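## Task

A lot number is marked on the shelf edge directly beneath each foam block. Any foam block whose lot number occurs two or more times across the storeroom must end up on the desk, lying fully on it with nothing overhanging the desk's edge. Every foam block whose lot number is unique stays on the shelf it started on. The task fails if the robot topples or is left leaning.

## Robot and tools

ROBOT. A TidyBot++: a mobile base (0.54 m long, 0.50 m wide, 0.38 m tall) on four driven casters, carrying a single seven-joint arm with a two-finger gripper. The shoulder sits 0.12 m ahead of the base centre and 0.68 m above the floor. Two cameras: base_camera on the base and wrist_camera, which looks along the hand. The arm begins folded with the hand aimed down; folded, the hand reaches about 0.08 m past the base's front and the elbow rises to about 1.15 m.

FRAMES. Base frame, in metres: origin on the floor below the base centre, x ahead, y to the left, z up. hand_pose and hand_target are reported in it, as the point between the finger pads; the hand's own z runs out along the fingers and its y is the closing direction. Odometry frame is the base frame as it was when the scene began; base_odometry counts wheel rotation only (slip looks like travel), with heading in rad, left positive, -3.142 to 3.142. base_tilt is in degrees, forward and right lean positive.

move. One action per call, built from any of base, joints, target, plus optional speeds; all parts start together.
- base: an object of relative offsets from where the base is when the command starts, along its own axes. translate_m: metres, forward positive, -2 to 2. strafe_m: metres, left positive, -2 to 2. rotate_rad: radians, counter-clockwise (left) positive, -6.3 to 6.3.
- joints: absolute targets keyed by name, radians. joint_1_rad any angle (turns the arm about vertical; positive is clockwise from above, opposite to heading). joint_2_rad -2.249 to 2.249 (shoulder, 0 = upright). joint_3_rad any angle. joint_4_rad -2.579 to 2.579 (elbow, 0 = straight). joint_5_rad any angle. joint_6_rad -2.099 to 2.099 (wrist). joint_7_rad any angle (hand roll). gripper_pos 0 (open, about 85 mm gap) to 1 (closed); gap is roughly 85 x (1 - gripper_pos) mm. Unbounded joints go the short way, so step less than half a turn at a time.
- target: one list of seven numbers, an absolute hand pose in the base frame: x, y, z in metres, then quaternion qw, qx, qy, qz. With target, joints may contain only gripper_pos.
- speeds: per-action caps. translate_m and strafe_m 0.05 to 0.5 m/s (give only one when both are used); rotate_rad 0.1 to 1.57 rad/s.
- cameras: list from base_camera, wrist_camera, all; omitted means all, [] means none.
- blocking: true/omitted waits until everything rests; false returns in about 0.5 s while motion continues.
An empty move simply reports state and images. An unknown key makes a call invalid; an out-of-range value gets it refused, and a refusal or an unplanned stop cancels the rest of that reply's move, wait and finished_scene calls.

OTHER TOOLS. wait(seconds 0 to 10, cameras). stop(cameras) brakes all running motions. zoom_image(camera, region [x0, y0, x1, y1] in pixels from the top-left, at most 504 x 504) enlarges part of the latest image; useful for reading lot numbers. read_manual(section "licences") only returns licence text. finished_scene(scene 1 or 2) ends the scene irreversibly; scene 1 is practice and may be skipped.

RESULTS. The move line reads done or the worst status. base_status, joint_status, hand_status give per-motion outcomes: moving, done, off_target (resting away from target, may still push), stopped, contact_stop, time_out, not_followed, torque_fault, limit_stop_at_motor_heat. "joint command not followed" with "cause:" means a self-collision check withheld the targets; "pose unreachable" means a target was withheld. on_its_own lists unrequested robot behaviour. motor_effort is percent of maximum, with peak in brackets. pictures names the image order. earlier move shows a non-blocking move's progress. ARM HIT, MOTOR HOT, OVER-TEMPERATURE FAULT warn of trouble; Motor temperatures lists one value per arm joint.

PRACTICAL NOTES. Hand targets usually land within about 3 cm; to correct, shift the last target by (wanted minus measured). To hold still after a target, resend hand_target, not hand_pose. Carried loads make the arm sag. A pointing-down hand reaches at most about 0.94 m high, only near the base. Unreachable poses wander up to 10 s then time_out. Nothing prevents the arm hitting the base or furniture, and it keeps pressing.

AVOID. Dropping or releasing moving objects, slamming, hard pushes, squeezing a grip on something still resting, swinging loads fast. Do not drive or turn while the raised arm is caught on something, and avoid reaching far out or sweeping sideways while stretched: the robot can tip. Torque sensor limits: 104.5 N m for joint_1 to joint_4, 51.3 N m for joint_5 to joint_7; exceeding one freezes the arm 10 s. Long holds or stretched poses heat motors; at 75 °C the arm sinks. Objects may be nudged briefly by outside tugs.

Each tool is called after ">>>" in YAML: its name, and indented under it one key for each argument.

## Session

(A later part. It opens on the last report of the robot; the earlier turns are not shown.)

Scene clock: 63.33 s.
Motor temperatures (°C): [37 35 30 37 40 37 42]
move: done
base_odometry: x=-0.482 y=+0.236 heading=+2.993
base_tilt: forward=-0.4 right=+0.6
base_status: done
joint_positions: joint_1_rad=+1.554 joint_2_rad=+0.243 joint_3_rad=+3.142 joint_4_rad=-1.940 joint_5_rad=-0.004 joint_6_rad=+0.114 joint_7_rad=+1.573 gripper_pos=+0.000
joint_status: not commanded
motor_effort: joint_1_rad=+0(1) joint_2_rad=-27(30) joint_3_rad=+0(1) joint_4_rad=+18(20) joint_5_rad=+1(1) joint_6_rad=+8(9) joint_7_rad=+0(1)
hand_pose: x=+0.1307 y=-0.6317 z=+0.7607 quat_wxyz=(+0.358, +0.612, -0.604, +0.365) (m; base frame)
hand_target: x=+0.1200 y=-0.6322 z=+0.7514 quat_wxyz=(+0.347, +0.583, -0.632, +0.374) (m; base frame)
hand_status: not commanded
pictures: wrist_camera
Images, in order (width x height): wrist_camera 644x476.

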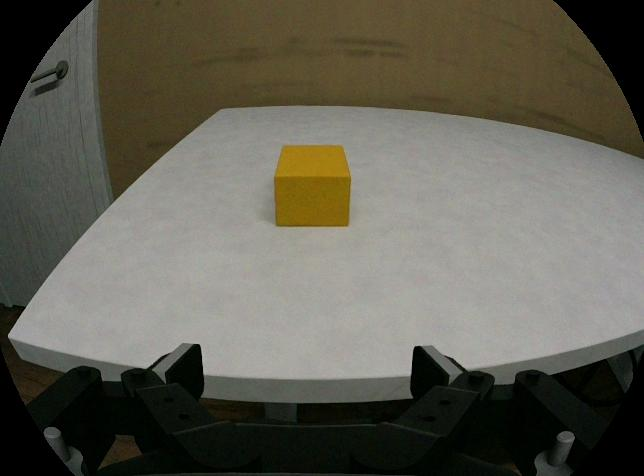

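>>> move:
  base: {"translate_m": 1.178, "strafe_m": 0.148, "rotate_rad": 0.047}
  joints: {"joint_1_rad": -0.32, "joint_2_rad": -0.475, "joint_4_rad": -1.8, "joint_6_rad": -0.54}
  cameras: ["wrist_camera", "base_camera"]

>>> zoom_image:
  camera: "wrist_camera"
  region: [240, 240, 390, 380]

Scene clock: 68.17 s.
Motor temperatures (°C): [37 35 30 37 40 37 42]
move: done
base_odometry: x=-1.669 y=+0.264 heading=+3.040
base_tilt: forward=-0.3 right=+0.6
base_status: done
joint_positions: joint_1_rad=-0.301 joint_2_rad=-0.462 joint_3_rad=+3.142 joint_4_rad=-1.814 joint_5_rad=-0.004 joint_6_rad=-0.491 joint_7_rad=+1.572 gripper_pos=+0.000
joint_status: all done
motor_effort: joint_1_rad=+0(4) joint_2_rad=-5(28) joint_3_rad=+1(3) joint_4_rad=+22(23) joint_5_rad=+1(1) joint_6_rad=+9(10) joint_7_rad=+0(1)
hand_pose: x=+0.5187 y=+0.1261 z=+1.0428 quat_wxyz=(-0.092, +0.788, +0.119, +0.597) (m; base frame)
hand_target: x=+0.5058 y=+0.1372 z=+1.0423 quat_wxyz=(-0.125, +0.796, +0.105, +0.583) (m; base frame)
hand_status: not commanded
pictures: base_camera, wrist_camera
Images, in order (width x height): base_camera 644x364, wrist_camera 644x476.

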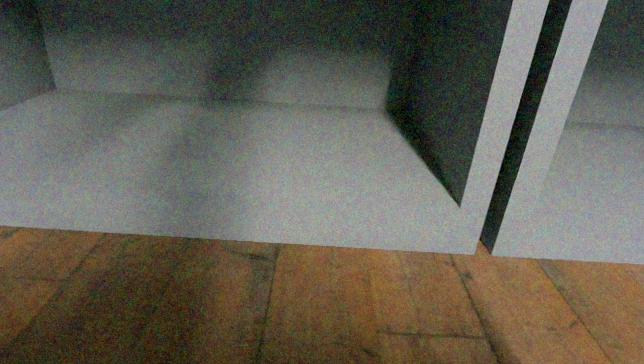

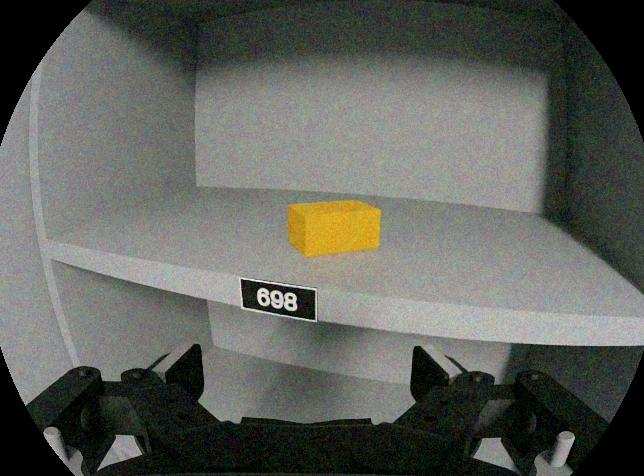

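Scaled by 3.360.

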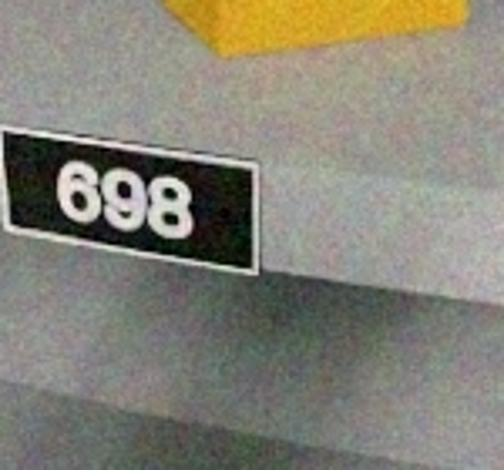

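>>> move:
  cameras: ["wrist_camera"]

>>> zoom_image:
  camera: "wrist_camera"
  region: [255, 170, 425, 340]

Scene clock: 69.77 s.
Motor temperatures (°C): [37 35 30 37 40 37 42]
base_odometry: x=-1.669 y=+0.264 heading=+3.040
base_tilt: forward=-0.3 right=+0.6
base_status: done
joint_positions: joint_1_rad=-0.301 joint_2_rad=-0.462 joint_3_rad=+3.142 joint_4_rad=-1.814 joint_5_rad=-0.004 joint_6_rad=-0.492 joint_7_rad=+1.572 gripper_pos=+0.000
joint_status: all done
motor_effort: joint_1_rad=-1(4) joint_2_rad=-5(28) joint_3_rad=+1(3) joint_4_rad=+22(23) joint_5_rad=+1(1) joint_6_rad=+9(10) joint_7_rad=+0(1)
hand_pose: x=+0.5187 y=+0.1261 z=+1.0427 quat_wxyz=(-0.092, +0.788, +0.119, +0.597) (m; base frame)
hand_target: x=+0.5058 y=+0.1372 z=+1.0423 quat_wxyz=(-0.125, +0.796, +0.105, +0.583) (m; base frame)
hand_status: not commanded
pictures: wrist_camera
Images, in order (width x height): wrist_camera 644x476.

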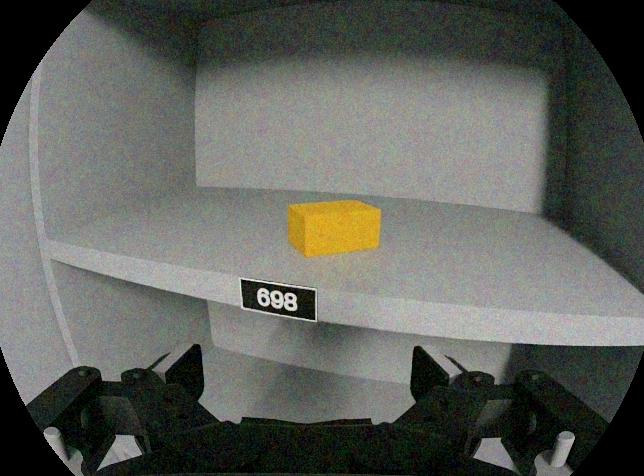

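Scaled by 2.965.

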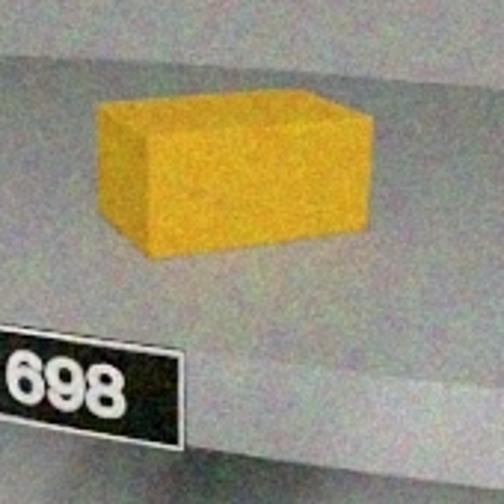

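>>> move:
  base: {"strafe_m": 0.36, "translate_m": 0.1}
  joints: {"joint_1_rad": 0.55}
  cameras: ["base_camera", "wrist_camera"]

Scene clock: 75.07 s.
Motor temperatures (°C): [37 35 30 37 40 37 42]
move: done
base_odometry: x=-1.805 y=-0.084 heading=+3.039
base_tilt: forward=-0.3 right=+0.6
base_status: done
joint_positions: joint_1_rad=+0.532 joint_2_rad=-0.467 joint_3_rad=+3.140 joint_4_rad=-1.813 joint_5_rad=-0.004 joint_6_rad=-0.494 joint_7_rad=+1.572 gripper_pos=+0.000
joint_status: all done
motor_effort: joint_1_rad=-1(2) joint_2_rad=-6(6) joint_3_rad=+1(4) joint_4_rad=+22(23) joint_5_rad=+1(1) joint_6_rad=+8(9) joint_7_rad=+0(1)
hand_pose: x=+0.4800 y=-0.2088 z=+1.0448 quat_wxyz=(+0.158, +0.768, -0.208, +0.585) (m; base frame)
hand_target: x=+0.4733 y=-0.2071 z=+1.0423 quat_wxyz=(+0.132, +0.766, -0.240, +0.581) (m; base frame)
hand_status: not commanded
pictures: base_camera, wrist_camera
Images, in order (width x height): base_camera 644x364, wrist_camera 644x476.

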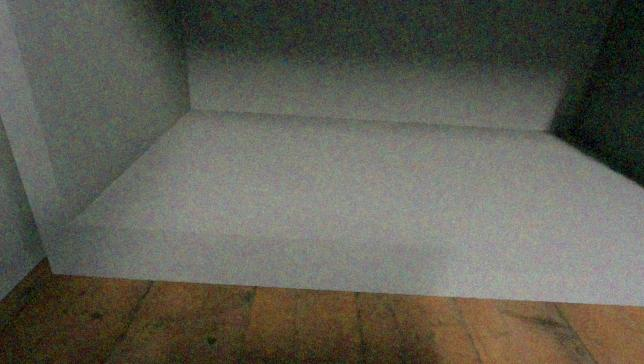

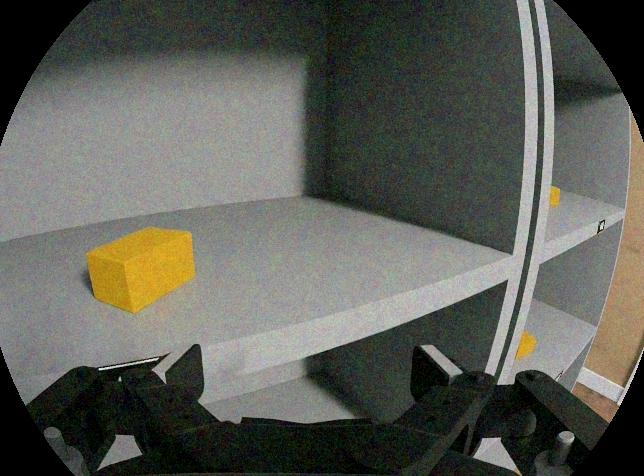

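>>> zoom_image:
  camera: "wrist_camera"
  region: [70, 210, 220, 330]

Scaled by 3.360.

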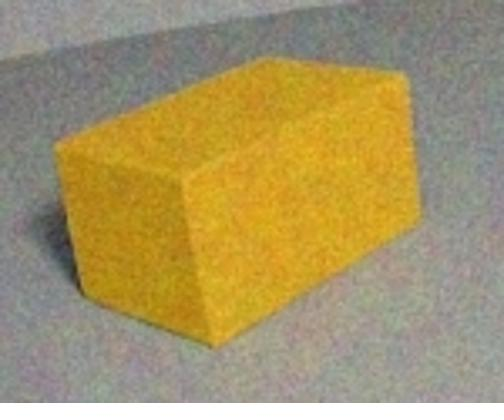

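>>> move:
  base: {"strafe_m": 0.05, "translate_m": 0.2}
  joints: {"joint_1_rad": 0.52, "joint_2_rad": -0.763, "joint_4_rad": -1.9, "joint_6_rad": -0.77}
  cameras: ["base_camera", "wrist_camera"]

Scene clock: 80.00 s.
Motor temperatures (°C): [37 35 30 37 40 37 42]
move: done
base_odometry: x=-2.009 y=-0.114 heading=+3.040
base_tilt: forward=-0.3 right=+0.6
base_status: done
joint_positions: joint_1_rad=+0.532 joint_2_rad=-0.747 joint_3_rad=+3.139 joint_4_rad=-1.869 joint_5_rad=-0.004 joint_6_rad=-0.721 joint_7_rad=+1.572 gripper_pos=+0.000
joint_status: all done
motor_effort: joint_1_rad=+0(2) joint_2_rad=+5(6) joint_3_rad=+1(3) joint_4_rad=+21(23) joint_5_rad=+0(1) joint_6_rad=+9(10) joint_7_rad=+0(1)
hand_pose: x=+0.3769 y=-0.1479 z=+1.0430 quat_wxyz=(+0.157, +0.769, -0.208, +0.584) (m; base frame)
hand_target: x=+0.3745 y=-0.1339 z=+1.0155 quat_wxyz=(+0.118, +0.783, -0.228, +0.567) (m; base frame)
hand_status: not commanded
pictures: base_camera, wrist_camera
Images, in order (width x height): base_camera 644x364, wrist_camera 644x476.

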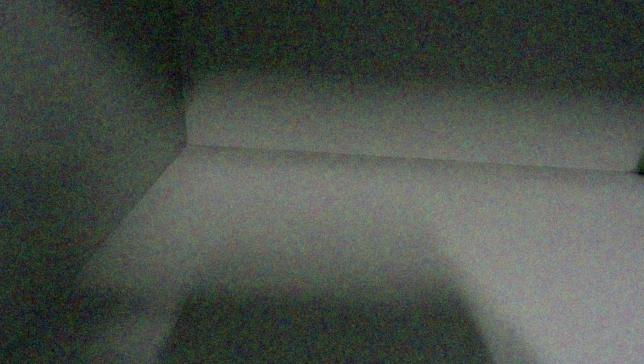

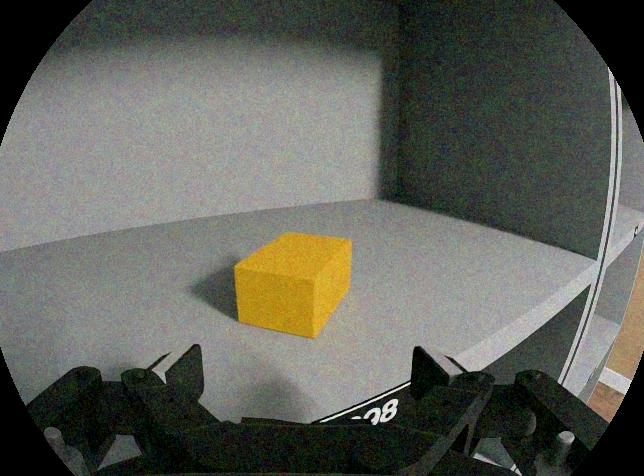

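>>> zoom_image:
  camera: "wrist_camera"
  region: [220, 220, 370, 350]

Scaled by 3.360.

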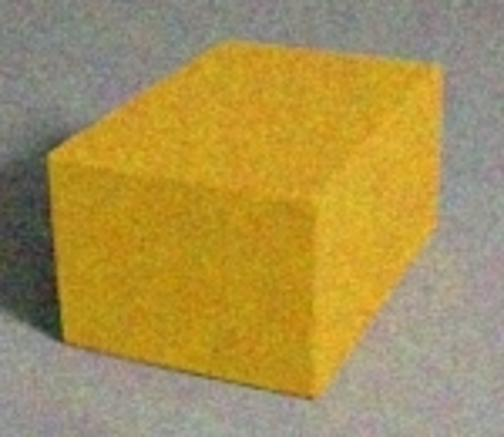

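>>> move:
  base: {"translate_m": 0.032}
  joints: {"joint_1_rad": 0.52, "joint_2_rad": -0.635, "joint_4_rad": -1.9, "joint_6_rad": -0.58}
  cameras: ["wrist_camera"]

>>> zoom_image:
  camera: "wrist_camera"
  region: [160, 210, 460, 434]

Scene clock: 83.27 s.
Motor temperatures (°C): [37 35 30 37 40 37 42]
move: done
base_odometry: x=-2.041 y=-0.111 heading=+3.040
base_tilt: forward=-0.3 right=+0.6
base_status: done
joint_positions: joint_1_rad=+0.532 joint_2_rad=-0.634 joint_3_rad=+3.139 joint_4_rad=-1.872 joint_5_rad=-0.004 joint_6_rad=-0.628 joint_7_rad=+1.572 gripper_pos=+0.000
joint_status: all done
motor_effort: joint_1_rad=+0(2) joint_2_rad=+0(8) joint_3_rad=+1(2) joint_4_rad=+21(22) joint_5_rad=+1(1) joint_6_rad=+8(9) joint_7_rad=+0(1)
hand_pose: x=+0.4185 y=-0.1725 z=+1.0330 quat_wxyz=(+0.155, +0.775, -0.210, +0.575) (m; base frame)
hand_target: x=+0.4270 y=-0.1660 z=+1.0310 quat_wxyz=(+0.125, +0.764, -0.226, +0.591) (m; base frame)
hand_status: not commanded
pictures: wrist_camera
Images, in order (width x height): wrist_camera 644x476.

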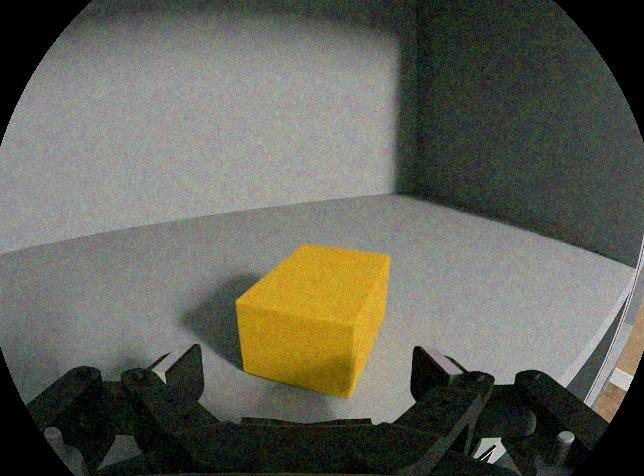

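Scaled by 1.680.

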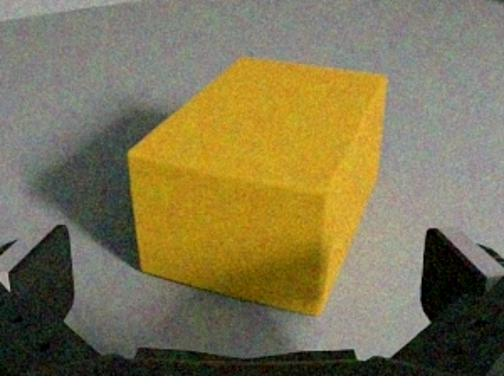

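>>> move:
  joints: {"joint_1_rad": 0.525, "joint_2_rad": -0.535, "joint_4_rad": -1.9, "joint_6_rad": -0.485}
  cameras: ["wrist_camera"]

Scene clock: 85.87 s.
Motor temperatures (°C): [37 35 30 37 40 37 42]
move: done
base_odometry: x=-2.041 y=-0.111 heading=+3.040
base_tilt: forward=-0.3 right=+0.6
base_status: not commanded
joint_positions: joint_1_rad=+0.532 joint_2_rad=-0.541 joint_3_rad=+3.139 joint_4_rad=-1.873 joint_5_rad=-0.004 joint_6_rad=-0.541 joint_7_rad=+1.572 gripper_pos=+0.000
joint_status: all done
motor_effort: joint_1_rad=-1(1) joint_2_rad=-2(4) joint_3_rad=+1(1) joint_4_rad=+22(23) joint_5_rad=+1(1) joint_6_rad=+8(9) joint_7_rad=+0(0)
hand_pose: x=+0.4531 y=-0.1930 z=+1.0244 quat_wxyz=(+0.154, +0.777, -0.211, +0.572) (m; base frame)
hand_target: x=+0.4625 y=-0.1898 z=+1.0223 quat_wxyz=(+0.127, +0.765, -0.230, +0.589) (m; base frame)
hand_status: not commanded
pictures: wrist_camera
Images, in order (width x height): wrist_camera 644x476.

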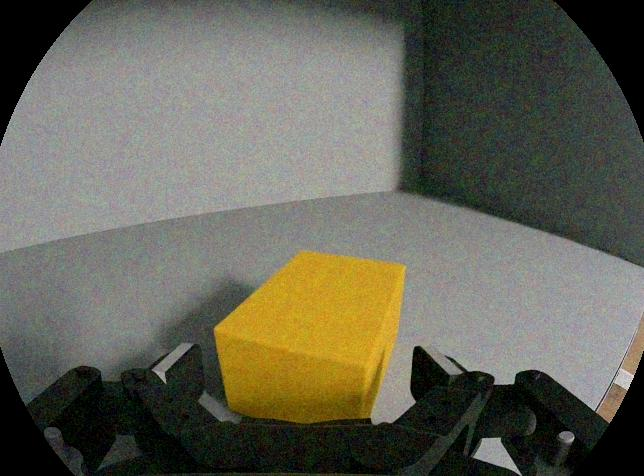

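>>> move:
  joints: {"gripper_pos": 0.4}
  cameras: ["wrist_camera"]

Scene clock: 86.90 s.
Motor temperatures (°C): [37 35 30 37 40 37 42]
move: done
base_odometry: x=-2.041 y=-0.111 heading=+3.040
base_tilt: forward=-0.3 right=+0.6
base_status: not commanded
joint_positions: joint_1_rad=+0.532 joint_2_rad=-0.541 joint_3_rad=+3.139 joint_4_rad=-1.873 joint_5_rad=-0.004 joint_6_rad=-0.538 joint_7_rad=+1.572 gripper_pos=+0.380
joint_status: all done
motor_effort: joint_1_rad=+0(1) joint_2_rad=-2(3) joint_3_rad=+1(1) joint_4_rad=+22(22) joint_5_rad=+1(1) joint_6_rad=+8(9) joint_7_rad=+0(0)
hand_pose: x=+0.4534 y=-0.1931 z=+1.0255 quat_wxyz=(+0.155, +0.776, -0.211, +0.574) (m; base frame)
hand_target: x=+0.4625 y=-0.1898 z=+1.0223 quat_wxyz=(+0.127, +0.765, -0.230, +0.589) (m; base frame)
hand_status: not commanded
pictures: wrist_camera
Images, in order (width x height): wrist_camera 644x476.

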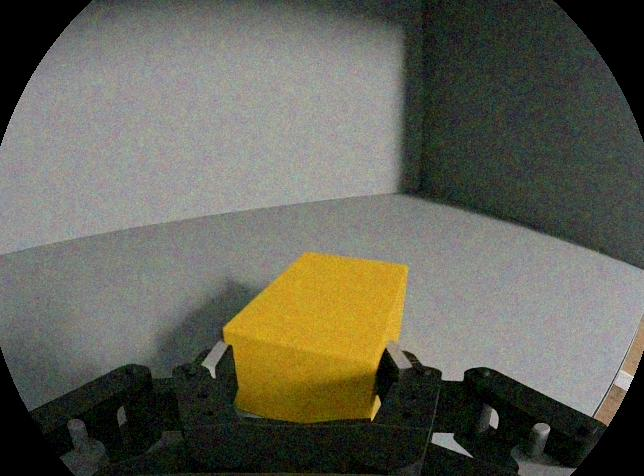

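>>> zoom_image:
  camera: "wrist_camera"
  region: [180, 240, 440, 440]

Scaled by 1.938.

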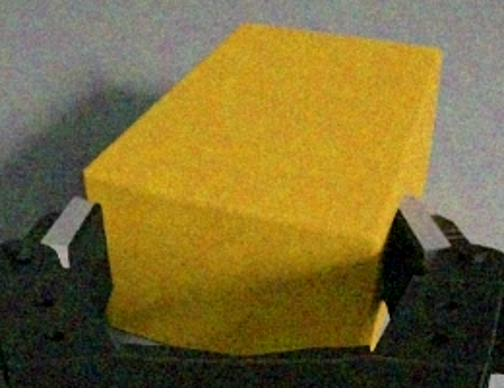

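>>> move:
  joints: {"joint_4_rad": -1.8, "gripper_pos": 0.46}
  cameras: ["wrist_camera"]

Scene clock: 90.47 s.
Motor temperatures (°C): [37 35 30 37 40 37 42]
move: off_target
base_odometry: x=-2.041 y=-0.111 heading=+3.040
base_tilt: forward=-0.3 right=+0.6
base_status: not commanded
joint_positions: joint_1_rad=+0.532 joint_2_rad=-0.541 joint_3_rad=+3.139 joint_4_rad=-1.807 joint_5_rad=-0.004 joint_6_rad=-0.534 joint_7_rad=+1.572 gripper_pos=+0.391
joint_status: gripper_pos off_target (ended at +0.391, target +0.460); the others done
motor_effort: joint_1_rad=+0(1) joint_2_rad=-2(4) joint_3_rad=+1(1) joint_4_rad=+22(24) joint_5_rad=+1(1) joint_6_rad=+8(10) joint_7_rad=+0(0)
hand_pose: x=+0.4535 y=-0.1931 z=+1.0664 quat_wxyz=(+0.162, +0.756, -0.205, +0.600) (m; base frame)
hand_target: x=+0.4618 y=-0.1893 z=+1.0831 quat_wxyz=(+0.136, +0.735, -0.221, +0.627) (m; base frame)
hand_status: not commanded
pictures: wrist_camera
Images, in order (width x height): wrist_camera 644x476.

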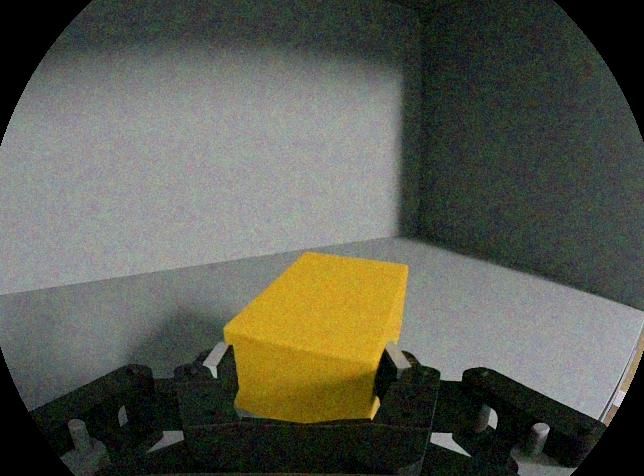

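>>> move:
  base: {"translate_m": -0.36}
  joints: {"joint_1_rad": 0.525, "joint_2_rad": -0.6, "joint_4_rad": -1.88, "joint_6_rad": -0.36, "gripper_pos": 0.5}
  cameras: ["wrist_camera"]

Scene clock: 93.27 s.
Motor temperatures (°C): [37 35 30 37 40 37 42]
move: off_target
base_odometry: x=-1.683 y=-0.147 heading=+3.040
base_tilt: forward=-0.4 right=+0.6
base_status: done
joint_positions: joint_1_rad=+0.532 joint_2_rad=-0.598 joint_3_rad=+3.140 joint_4_rad=-1.856 joint_5_rad=-0.004 joint_6_rad=-0.416 joint_7_rad=+1.572 gripper_pos=+0.391
joint_status: gripper_pos off_target (ended at +0.391, target +0.500); the others done
motor_effort: joint_1_rad=-1(2) joint_2_rad=-1(6) joint_3_rad=+1(3) joint_4_rad=+22(23) joint_5_rad=+1(1) joint_6_rad=+9(10) joint_7_rad=+0(1)
hand_pose: x=+0.4411 y=-0.1862 z=+1.0937 quat_wxyz=(+0.174, +0.717, -0.195, +0.646) (m; base frame)
hand_target: x=+0.4460 y=-0.1818 z=+1.0978 quat_wxyz=(+0.146, +0.700, -0.212, +0.667) (m; base frame)
hand_status: not commanded
pictures: wrist_camera
Images, in order (width x height): wrist_camera 644x476.

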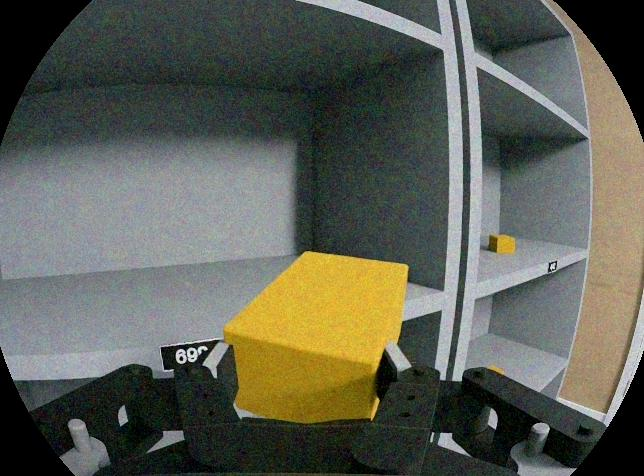

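>>> move:
  base: {"translate_m": -0.415, "strafe_m": -0.693, "rotate_rad": -0.047}
  joints: {"joint_1_rad": 0.05, "joint_2_rad": -0.6, "joint_4_rad": -1.88, "joint_6_rad": -0.8, "gripper_pos": 0.5}
  cameras: ["wrist_camera"]

>>> zoom_image:
  camera: "wrist_camera"
  region: [400, 180, 600, 360]

Scene clock: 96.80 s.
Motor temperatures (°C): [37 35 30 37 40 37 42]
move: off_target
base_odometry: x=-1.199 y=+0.500 heading=+2.992
base_tilt: forward=-0.4 right=+0.6
base_status: done
joint_positions: joint_1_rad=+0.068 joint_2_rad=-0.598 joint_3_rad=+3.139 joint_4_rad=-1.856 joint_5_rad=-0.004 joint_6_rad=-0.753 joint_7_rad=+1.572 gripper_pos=+0.391
joint_status: gripper_pos off_target (ended at +0.391, target +0.500); the others done
motor_effort: joint_1_rad=-1(2) joint_2_rad=+0(2) joint_3_rad=+1(4) joint_4_rad=+22(23) joint_5_rad=+1(1) joint_6_rad=+8(10) joint_7_rad=+0(1)
hand_pose: x=+0.4624 y=-0.0199 z=+0.9934 quat_wxyz=(+0.017, +0.844, -0.027, +0.535) (m; base frame)
hand_target: x=+0.4544 y=-0.0058 z=+0.9676 quat_wxyz=(-0.017, +0.861, -0.043, +0.506) (m; base frame)
hand_status: not commanded
pictures: wrist_camera
Images, in order (width x height): wrist_camera 644x476.

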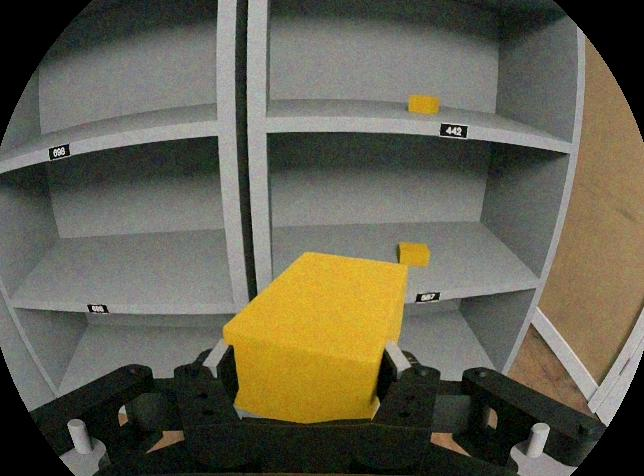

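Scaled by 2.520.

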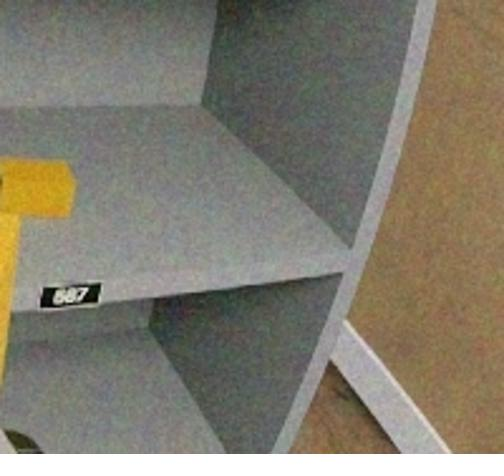

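>>> zoom_image:
  camera: "wrist_camera"
  region: [412, 286, 444, 308]

>>> zoom_image:
  camera: "wrist_camera"
  region: [436, 120, 472, 142]

Scaled by 15.750.

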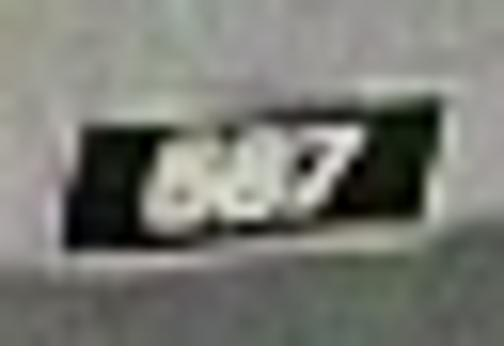

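Scaled by 14.000.

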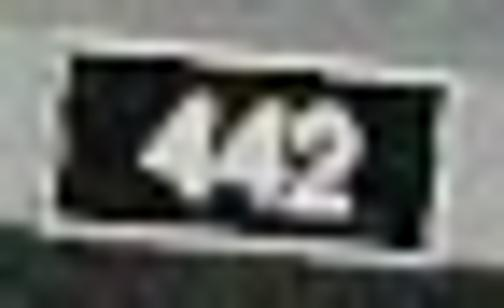

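>>> move:
  base: {"translate_m": -0.979, "strafe_m": -0.045, "rotate_rad": 0.001}
  joints: {"joint_1_rad": 1.57, "joint_2_rad": -0.5, "joint_4_rad": -1.88, "joint_6_rad": -0.45, "gripper_pos": 0.5}
  cameras: ["wrist_camera"]

>>> move:
  joints: {"joint_1_rad": 1.57, "joint_2_rad": 0.215, "joint_4_rad": -1.995, "joint_6_rad": 0.365, "gripper_pos": 0.5}
  cameras: ["wrist_camera"]

Scene clock: 101.10 s.
Motor temperatures (°C): [37 35 30 37 40 37 42]
move: off_target
base_odometry: x=-0.224 y=+0.399 heading=+2.993
base_tilt: forward=-0.3 right=+0.6
base_status: done
joint_positions: joint_1_rad=+1.553 joint_2_rad=-0.519 joint_3_rad=+3.139 joint_4_rad=-1.856 joint_5_rad=-0.004 joint_6_rad=-0.508 joint_7_rad=+1.572 gripper_pos=+0.391
joint_status: gripper_pos off_target (ended at +0.391, target +0.500); the others done
motor_effort: joint_1_rad=-1(3) joint_2_rad=-4(4) joint_3_rad=+1(2) joint_4_rad=+22(23) joint_5_rad=+1(1) joint_6_rad=+8(10) joint_7_rad=+0(1)
hand_pose: x=+0.1295 y=-0.3968 z=+1.0354 quat_wxyz=(+0.422, +0.569, -0.558, +0.432) (m; base frame)
hand_target: x=+0.1269 y=-0.4078 z=+1.0310 quat_wxyz=(+0.409, +0.543, -0.577, +0.452) (m; base frame)
hand_status: not commanded
pictures: wrist_camera
Images, in order (width x height): wrist_camera 644x476.

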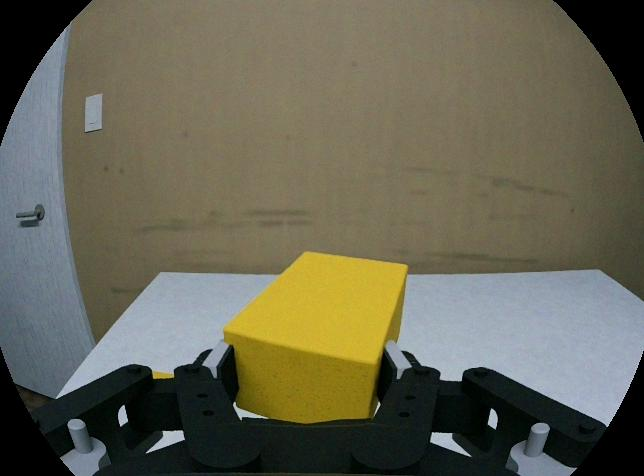

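Scene clock: 103.40 s.
Motor temperatures (°C): [37 35 30 37 40 37 42]
move: off_target
base_odometry: x=-0.224 y=+0.399 heading=+2.993
base_tilt: forward=-0.4 right=+0.6
base_status: not commanded
joint_positions: joint_1_rad=+1.553 joint_2_rad=+0.195 joint_3_rad=+3.139 joint_4_rad=-1.965 joint_5_rad=-0.004 joint_6_rad=+0.306 joint_7_rad=+1.572 gripper_pos=+0.391
joint_status: gripper_pos off_target (ended at +0.391, target +0.500); the others done
motor_effort: joint_1_rad=-1(2) joint_2_rad=-26(28) joint_3_rad=+0(1) joint_4_rad=+19(23) joint_5_rad=+1(1) joint_6_rad=+9(10) joint_7_rad=+0(1)
hand_pose: x=+0.1330 y=-0.6416 z=+0.8328 quat_wxyz=(+0.420, +0.570, -0.561, +0.429) (m; base frame)
hand_target: x=+0.1174 y=-0.6417 z=+0.8210 quat_wxyz=(+0.413, +0.539, -0.588, +0.440) (m; base frame)
hand_status: not commanded
pictures: wrist_camera
Images, in order (width x height): wrist_camera 644x476.

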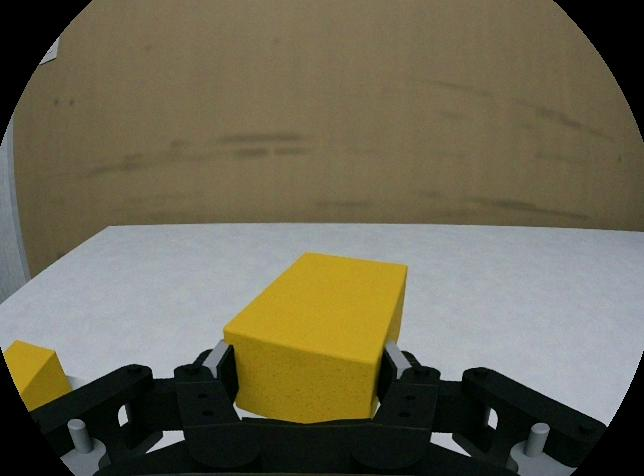

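>>> move:
  joints: {"joint_2_rad": 0.303, "joint_4_rad": -2.104, "joint_6_rad": 0.548, "gripper_pos": 0.5}
  cameras: []

>>> move:
  joints: {"joint_2_rad": 0.315, "joint_4_rad": -2.118, "joint_6_rad": 0.572, "gripper_pos": 0.5}
  cameras: ["wrist_camera"]

Scene clock: 105.27 s.
Motor temperatures (°C): [37 35 30 37 40 37 42]
move: off_target
base_odometry: x=-0.224 y=+0.399 heading=+2.993
base_tilt: forward=-0.3 right=+0.6
base_status: not commanded
joint_positions: joint_1_rad=+1.553 joint_2_rad=+0.289 joint_3_rad=+3.139 joint_4_rad=-2.082 joint_5_rad=-0.004 joint_6_rad=+0.490 joint_7_rad=+1.572 gripper_pos=+0.391
joint_status: gripper_pos off_target (ended at +0.391, target +0.500); the others done
motor_effort: joint_1_rad=-1(1) joint_2_rad=-26(30) joint_3_rad=+0(0) joint_4_rad=+17(20) joint_5_rad=+1(1) joint_6_rad=+8(10) joint_7_rad=+0(1)
hand_pose: x=+0.1326 y=-0.6351 z=+0.7644 quat_wxyz=(+0.412, +0.576, -0.567, +0.421) (m; base frame)
hand_target: x=+0.1153 y=-0.6346 z=+0.7616 quat_wxyz=(+0.412, +0.541, -0.591, +0.433) (m; base frame)
hand_status: not commanded
pictures: none
No camera images: "cameras" was empty.

Scene clock: 105.80 s.
Motor temperatures (°C): [37 35 30 37 40 37 42]
move: off_target
base_odometry: x=-0.224 y=+0.399 heading=+2.993
base_tilt: forward=-0.4 right=+0.6
base_status: not commanded
joint_positions: joint_1_rad=+1.553 joint_2_rad=+0.293 joint_3_rad=+3.139 joint_4_rad=-2.093 joint_5_rad=-0.004 joint_6_rad=+0.519 joint_7_rad=+1.572 gripper_pos=+0.391
joint_status: gripper_pos off_target (ended at +0.391, target +0.500); the others done
motor_effort: joint_1_rad=-1(1) joint_2_rad=-27(28) joint_3_rad=+0(0) joint_4_rad=+17(18) joint_5_rad=+1(1) joint_6_rad=+9(9) joint_7_rad=+0(1)
hand_pose: x=+0.1326 y=-0.6345 z=+0.7646 quat_wxyz=(+0.416, +0.573, -0.564, +0.425) (m; base frame)
hand_target: x=+0.1150 y=-0.6331 z=+0.7540 quat_wxyz=(+0.412, +0.541, -0.592, +0.432) (m; base frame)
hand_status: not commanded
pictures: wrist_camera
Images, in order (width x height): wrist_camera 644x476.

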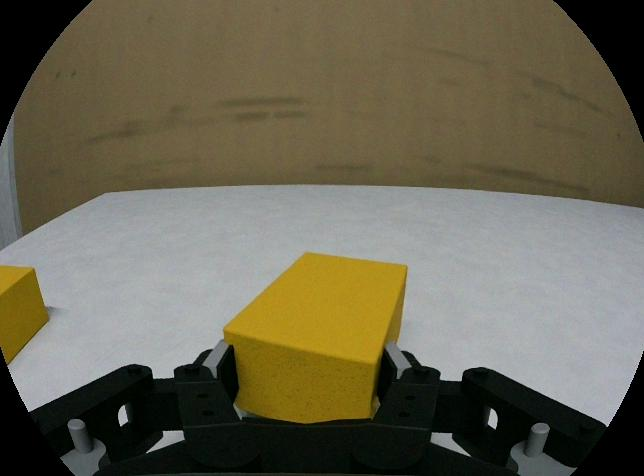

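>>> move:
  joints: {"joint_2_rad": 0.305, "joint_4_rad": -2.106, "joint_6_rad": 0.553, "gripper_pos": 0.0}
  cameras: ["wrist_camera"]

Scene clock: 106.83 s.
Motor temperatures (°C): [37 35 30 37 40 37 42]
move: done
base_odometry: x=-0.224 y=+0.399 heading=+2.993
base_tilt: forward=-0.4 right=+0.6
base_status: not commanded
joint_positions: joint_1_rad=+1.553 joint_2_rad=+0.293 joint_3_rad=+3.139 joint_4_rad=-2.093 joint_5_rad=-0.004 joint_6_rad=+0.519 joint_7_rad=+1.572 gripper_pos=+0.000
joint_status: all done
motor_effort: joint_1_rad=-1(1) joint_2_rad=-27(28) joint_3_rad=+0(0) joint_4_rad=+17(18) joint_5_rad=+1(1) joint_6_rad=+8(9) joint_7_rad=+0(0)
hand_pose: x=+0.1326 y=-0.6346 z=+0.7648 quat_wxyz=(+0.416, +0.573, -0.564, +0.425) (m; base frame)
hand_target: x=+0.1152 y=-0.6346 z=+0.7608 quat_wxyz=(+0.413, +0.541, -0.591, +0.434) (m; base frame)
hand_status: not commanded
pictures: wrist_camera
Images, in order (width x height): wrist_camera 644x476.

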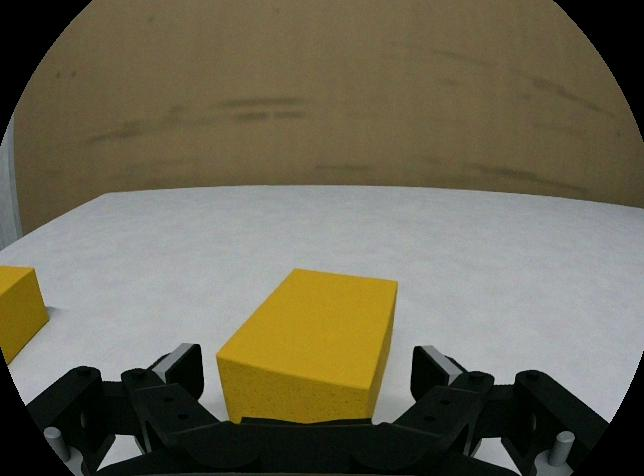

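>>> move:
  base: {"strafe_m": 0.2}
  speeds: {"strafe_m": 0.25}
  cameras: ["wrist_camera"]

>>> move:
  base: {"translate_m": -1.504, "strafe_m": 0.215, "rotate_rad": 0.047}
  joints: {"joint_1_rad": -1.5, "joint_2_rad": -0.7, "joint_4_rad": -1.9, "joint_6_rad": -0.5}
  cameras: ["base_camera", "wrist_camera"]

Scene clock: 109.37 s.
Motor temperatures (°C): [37 35 30 37 40 37 42]
move: done
base_odometry: x=-0.254 y=+0.201 heading=+2.993
base_tilt: forward=-0.3 right=+0.6
base_status: done
joint_positions: joint_1_rad=+1.553 joint_2_rad=+0.293 joint_3_rad=+3.139 joint_4_rad=-2.093 joint_5_rad=-0.004 joint_6_rad=+0.519 joint_7_rad=+1.572 gripper_pos=+0.000
joint_status: not commanded
motor_effort: joint_1_rad=+0(1) joint_2_rad=-27(29) joint_3_rad=+0(0) joint_4_rad=+17(18) joint_5_rad=+1(1) joint_6_rad=+8(9) joint_7_rad=+0(1)
hand_pose: x=+0.1321 y=-0.6346 z=+0.7646 quat_wxyz=(+0.416, +0.573, -0.564, +0.425) (m; base frame)
hand_target: x=+0.1152 y=-0.6346 z=+0.7608 quat_wxyz=(+0.413, +0.541, -0.591, +0.434) (m; base frame)
hand_status: not commanded
pictures: wrist_camera
Images, in order (width x height): wrist_camera 644x476.

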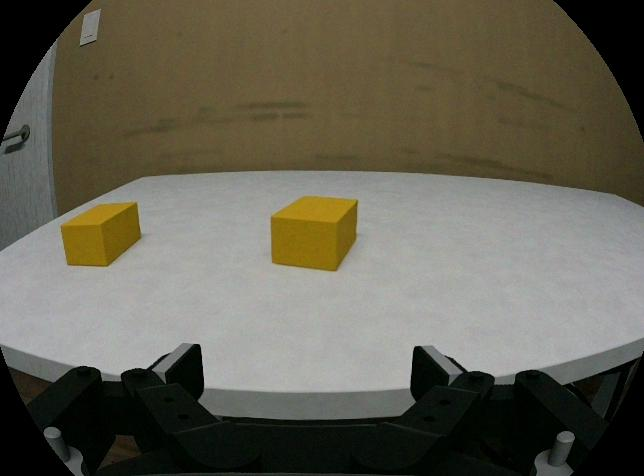

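Scene clock: 113.63 s.
Motor temperatures (°C): [37 35 30 37 40 37 42]
move: done
base_odometry: x=+1.202 y=-0.234 heading=+3.040
base_tilt: forward=-0.3 right=+0.6
base_status: done
joint_positions: joint_1_rad=-1.481 joint_2_rad=-0.683 joint_3_rad=+3.139 joint_4_rad=-1.915 joint_5_rad=-0.004 joint_6_rad=-0.451 joint_7_rad=+1.572 gripper_pos=+0.000
joint_status: all done
motor_effort: joint_1_rad=+0(4) joint_2_rad=+2(28) joint_3_rad=+1(3) joint_4_rad=+22(23) joint_5_rad=+1(2) joint_6_rad=+9(10) joint_7_rad=+0(1)
hand_pose: x=+0.1464 y=+0.3394 z=+1.0775 quat_wxyz=(-0.451, +0.550, +0.504, +0.491) (m; base frame)
hand_target: x=+0.1343 y=+0.3303 z=+1.0775 quat_wxyz=(-0.473, +0.564, +0.496, +0.460) (m; base frame)
hand_status: not commanded
pictures: base_camera, wrist_camera
Images, in order (width x height): base_camera 644x364, wrist_camera 644x476.

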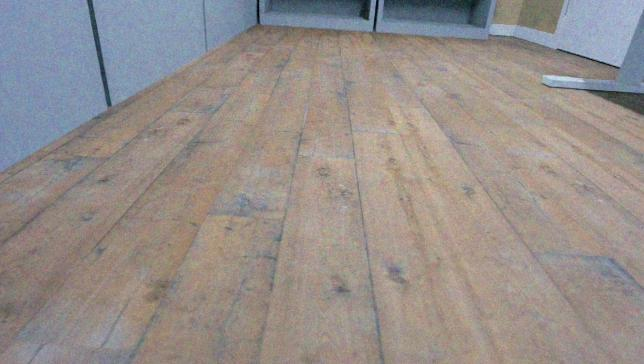

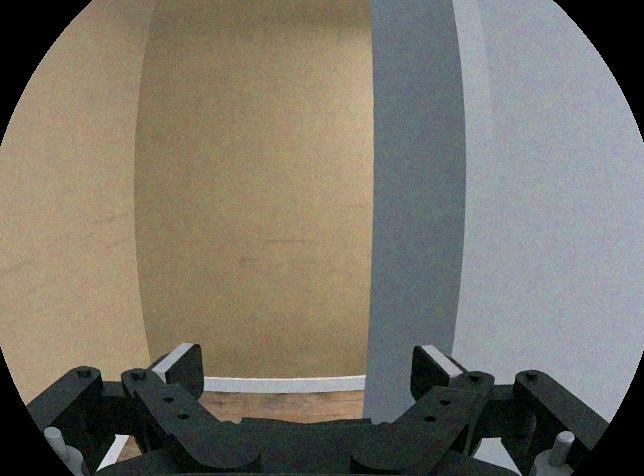

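>>> move:
  base: {"translate_m": -0.06, "strafe_m": 1.52}
  cameras: ["base_camera", "wrist_camera"]

Scene clock: 119.03 s.
Motor temperatures (°C): [37 35 30 37 40 37 42]
move: done
base_odometry: x=+1.108 y=-1.753 heading=+3.041
base_tilt: forward=-0.4 right=+0.6
base_status: done
joint_positions: joint_1_rad=-1.482 joint_2_rad=-0.693 joint_3_rad=+3.139 joint_4_rad=-1.913 joint_5_rad=-0.004 joint_6_rad=-0.454 joint_7_rad=+1.572 gripper_pos=+0.000
joint_status: not commanded
motor_effort: joint_1_rad=+0(1) joint_2_rad=+2(5) joint_3_rad=+1(1) joint_4_rad=+22(23) joint_5_rad=+1(1) joint_6_rad=+9(10) joint_7_rad=-1(1)
hand_pose: x=+0.1458 y=+0.3350 z=+1.0814 quat_wxyz=(-0.453, +0.547, +0.502, +0.493) (m; base frame)
hand_target: x=+0.1343 y=+0.3303 z=+1.0775 quat_wxyz=(-0.473, +0.564, +0.496, +0.460) (m; base frame)
hand_status: not commanded
pictures: base_camera, wrist_camera
Images, in order (width x height): base_camera 644x364, wrist_camera 644x476.

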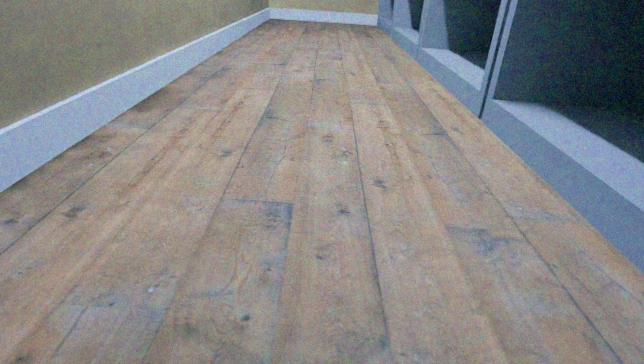

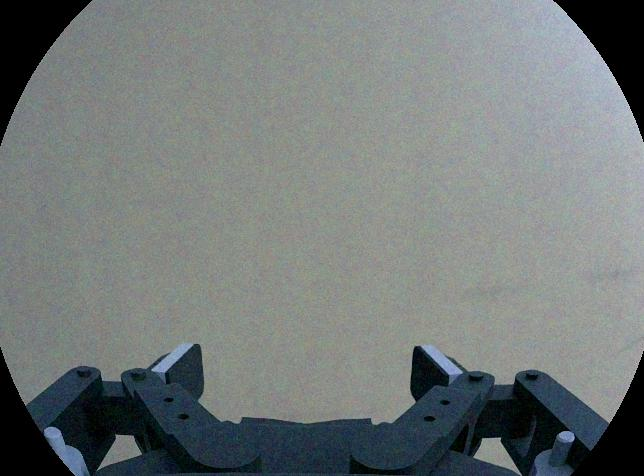

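>>> move:
  base: {"translate_m": 0.15, "strafe_m": 0.08}
  joints: {"joint_1_rad": 0.6, "joint_2_rad": -0.7, "joint_4_rad": -1.9, "joint_6_rad": -0.85}
  cameras: ["wrist_camera"]

Scene clock: 122.90 s.
Motor temperatures (°C): [37 35 30 37 40 37 42]
move: done
base_odometry: x=+0.951 y=-1.817 heading=+3.041
base_tilt: forward=-0.3 right=+0.6
base_status: done
joint_positions: joint_1_rad=+0.581 joint_2_rad=-0.693 joint_3_rad=+3.140 joint_4_rad=-1.912 joint_5_rad=-0.004 joint_6_rad=-0.800 joint_7_rad=+1.572 gripper_pos=+0.000
joint_status: all done
motor_effort: joint_1_rad=+0(2) joint_2_rad=+2(4) joint_3_rad=+1(3) joint_4_rad=+22(23) joint_5_rad=+1(1) joint_6_rad=+8(10) joint_7_rad=+0(1)
hand_pose: x=+0.3772 y=-0.1658 z=+0.9787 quat_wxyz=(+0.151, +0.811, -0.242, +0.510) (m; base frame)
hand_target: x=+0.3714 y=-0.1589 z=+0.9742 quat_wxyz=(+0.124, +0.810, -0.272, +0.504) (m; base frame)
hand_status: not commanded
pictures: wrist_camera
Images, in order (width x height): wrist_camera 644x476.

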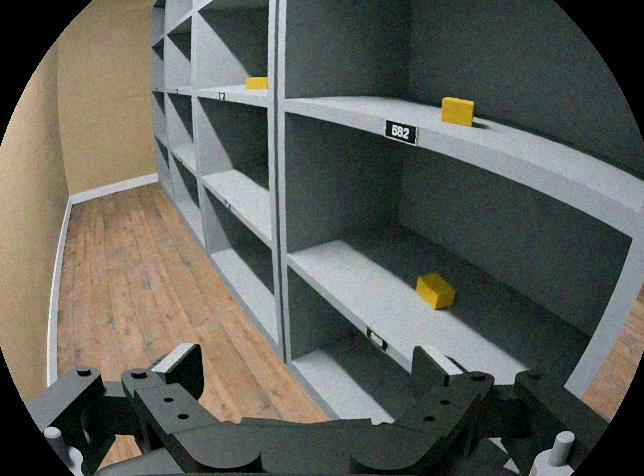

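>>> zoom_image:
  camera: "wrist_camera"
  region: [380, 114, 424, 148]

>>> zoom_image:
  camera: "wrist_camera"
  region: [360, 322, 394, 352]

>>> zoom_image:
  camera: "wrist_camera"
  region: [145, 60, 295, 220]

Scaled by 11.455.

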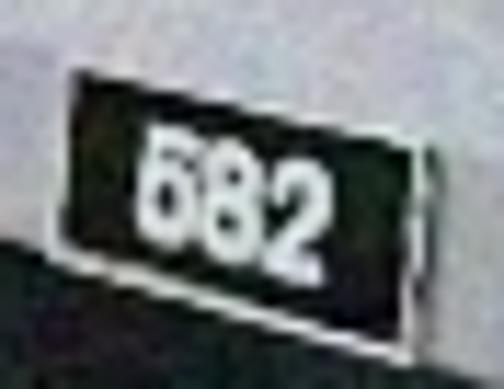

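Scaled by 14.824.

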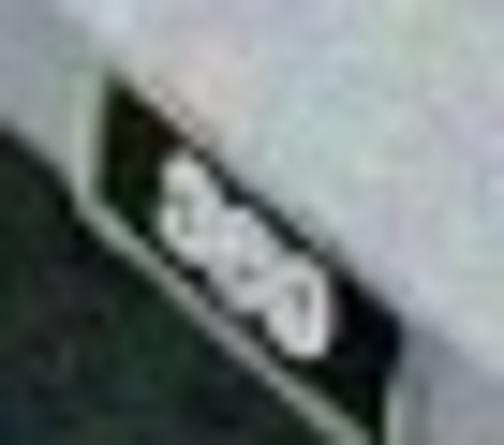

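Scaled by 3.150.

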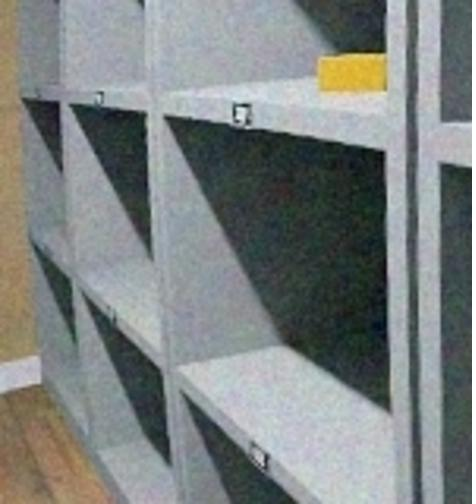

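>>> move:
  base: {"translate_m": 2.0, "strafe_m": 0.1}
  joints: {"joint_1_rad": 1.57, "joint_2_rad": -0.75, "joint_4_rad": -1.95, "joint_6_rad": -1.1}
  blocking: false
  cameras: []

>>> wait:
  seconds: 1.0
  cameras: ["wrist_camera"]

>>> zoom_image:
  camera: "wrist_camera"
  region: [200, 20, 430, 400]

>>> wait:
  seconds: 1.9
  cameras: ["wrist_camera"]

>>> zoom_image:
  camera: "wrist_camera"
  region: [200, 20, 430, 400]

Scene clock: 125.37 s.
Motor temperatures (°C): [37 35 30 37 40 37 42]
move: moving
base_odometry: x=+0.887 y=-1.814 heading=+3.041
base_tilt: forward=-0.4 right=+0.6
base_status: translate_m moving; strafe_m moving
joint_positions: joint_1_rad=+0.701 joint_2_rad=-0.696 joint_3_rad=+3.140 joint_4_rad=-1.912 joint_5_rad=-0.004 joint_6_rad=-0.831 joint_7_rad=+1.572 gripper_pos=+0.000
joint_status: joint_1_rad moving; joint_2_rad moving; joint_4_rad moving; joint_6_rad moving
motor_effort: joint_1_rad=+1(1) joint_2_rad=+5(5) joint_3_rad=+1(1) joint_4_rad=+20(22) joint_5_rad=+1(1) joint_6_rad=+8(9) joint_7_rad=+0(1)
hand_pose: x=+0.3516 y=-0.1921 z=+0.9709 quat_wxyz=(+0.177, +0.803, -0.292, +0.489) (m; base frame)
hand_target: x=+0.3428 y=-0.1860 z=+0.9629 quat_wxyz=(+0.153, +0.799, -0.328, +0.481) (m; base frame)
hand_status: not commanded
pictures: none
No camera images: "cameras" was empty.

Scene clock: 126.37 s.
Motor temperatures (°C): [37 35 30 37 40 37 42]
earlier move: moving
base_odometry: x=+0.446 y=-1.792 heading=+3.042
base_tilt: forward=-0.3 right=+0.6
base_status: translate_m moving; strafe_m moving
joint_positions: joint_1_rad=+1.439 joint_2_rad=-0.723 joint_3_rad=+3.140 joint_4_rad=-1.914 joint_5_rad=-0.004 joint_6_rad=-1.015 joint_7_rad=+1.572 gripper_pos=+0.000
joint_status: joint_1_rad moving; joint_2_rad moving; joint_4_rad moving; joint_6_rad moving
motor_effort: joint_1_rad=-1(2) joint_2_rad=+5(5) joint_3_rad=+1(1) joint_4_rad=+20(22) joint_5_rad=+0(1) joint_6_rad=+7(9) joint_7_rad=+0(1)
hand_pose: x=+0.1569 y=-0.2613 z=+0.9290 quat_wxyz=(+0.296, +0.672, -0.587, +0.340) (m; base frame)
hand_target: x=+0.1571 y=-0.2426 z=+0.9041 quat_wxyz=(+0.260, +0.661, -0.621, +0.331) (m; base frame)
hand_status: not commanded
wait: 1.00 s; no rest
pictures: wrist_camera
Images, in order (width x height): wrist_camera 644x476.

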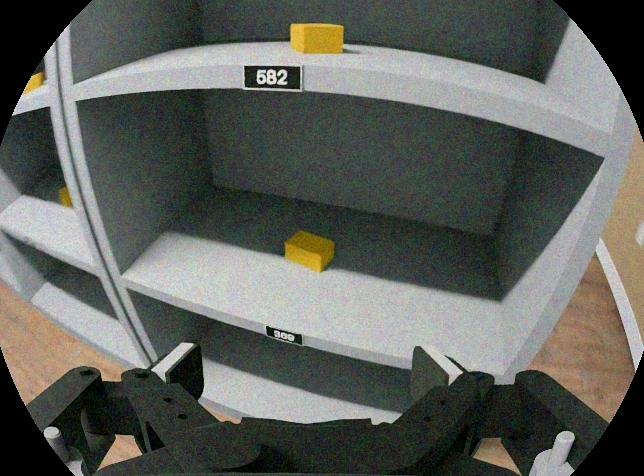

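Scaled by 1.326.

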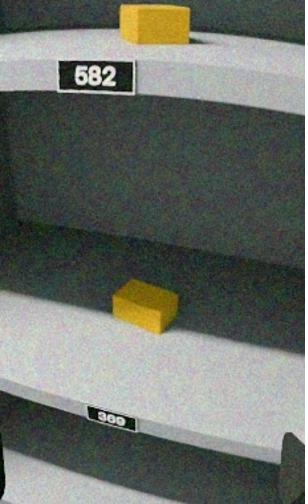

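Scene clock: 128.27 s.
Motor temperatures (°C): [37 35 30 37 40 37 42]
earlier move: moving
base_odometry: x=-0.504 y=-1.744 heading=+3.042
base_tilt: forward=-0.3 right=+0.6
base_status: translate_m moving; strafe_m moving
joint_positions: joint_1_rad=+1.551 joint_2_rad=-0.730 joint_3_rad=+3.140 joint_4_rad=-1.918 joint_5_rad=-0.004 joint_6_rad=-1.051 joint_7_rad=+1.572 gripper_pos=+0.000
joint_status: all done
motor_effort: joint_1_rad=-1(2) joint_2_rad=+5(6) joint_3_rad=+1(1) joint_4_rad=+20(22) joint_5_rad=+1(1) joint_6_rad=+7(9) joint_7_rad=+0(1)
hand_pose: x=+0.1272 y=-0.2554 z=+0.9196 quat_wxyz=(+0.304, +0.644, -0.629, +0.312) (m; base frame)
hand_target: x=+0.1321 y=-0.2382 z=+0.8964 quat_wxyz=(+0.268, +0.632, -0.658, +0.308) (m; base frame)
hand_status: not commanded
wait: 1.90 s; no rest
pictures: wrist_camera
Images, in order (width x height): wrist_camera 644x476.

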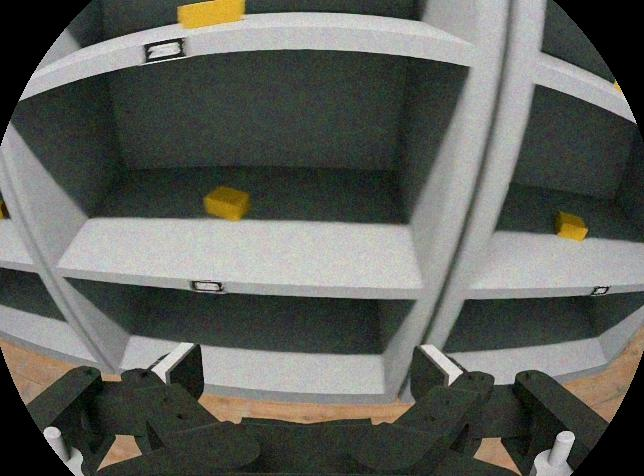

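Scaled by 1.326.

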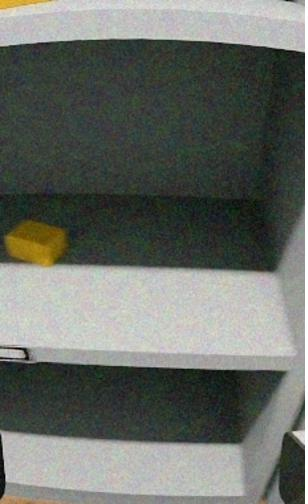

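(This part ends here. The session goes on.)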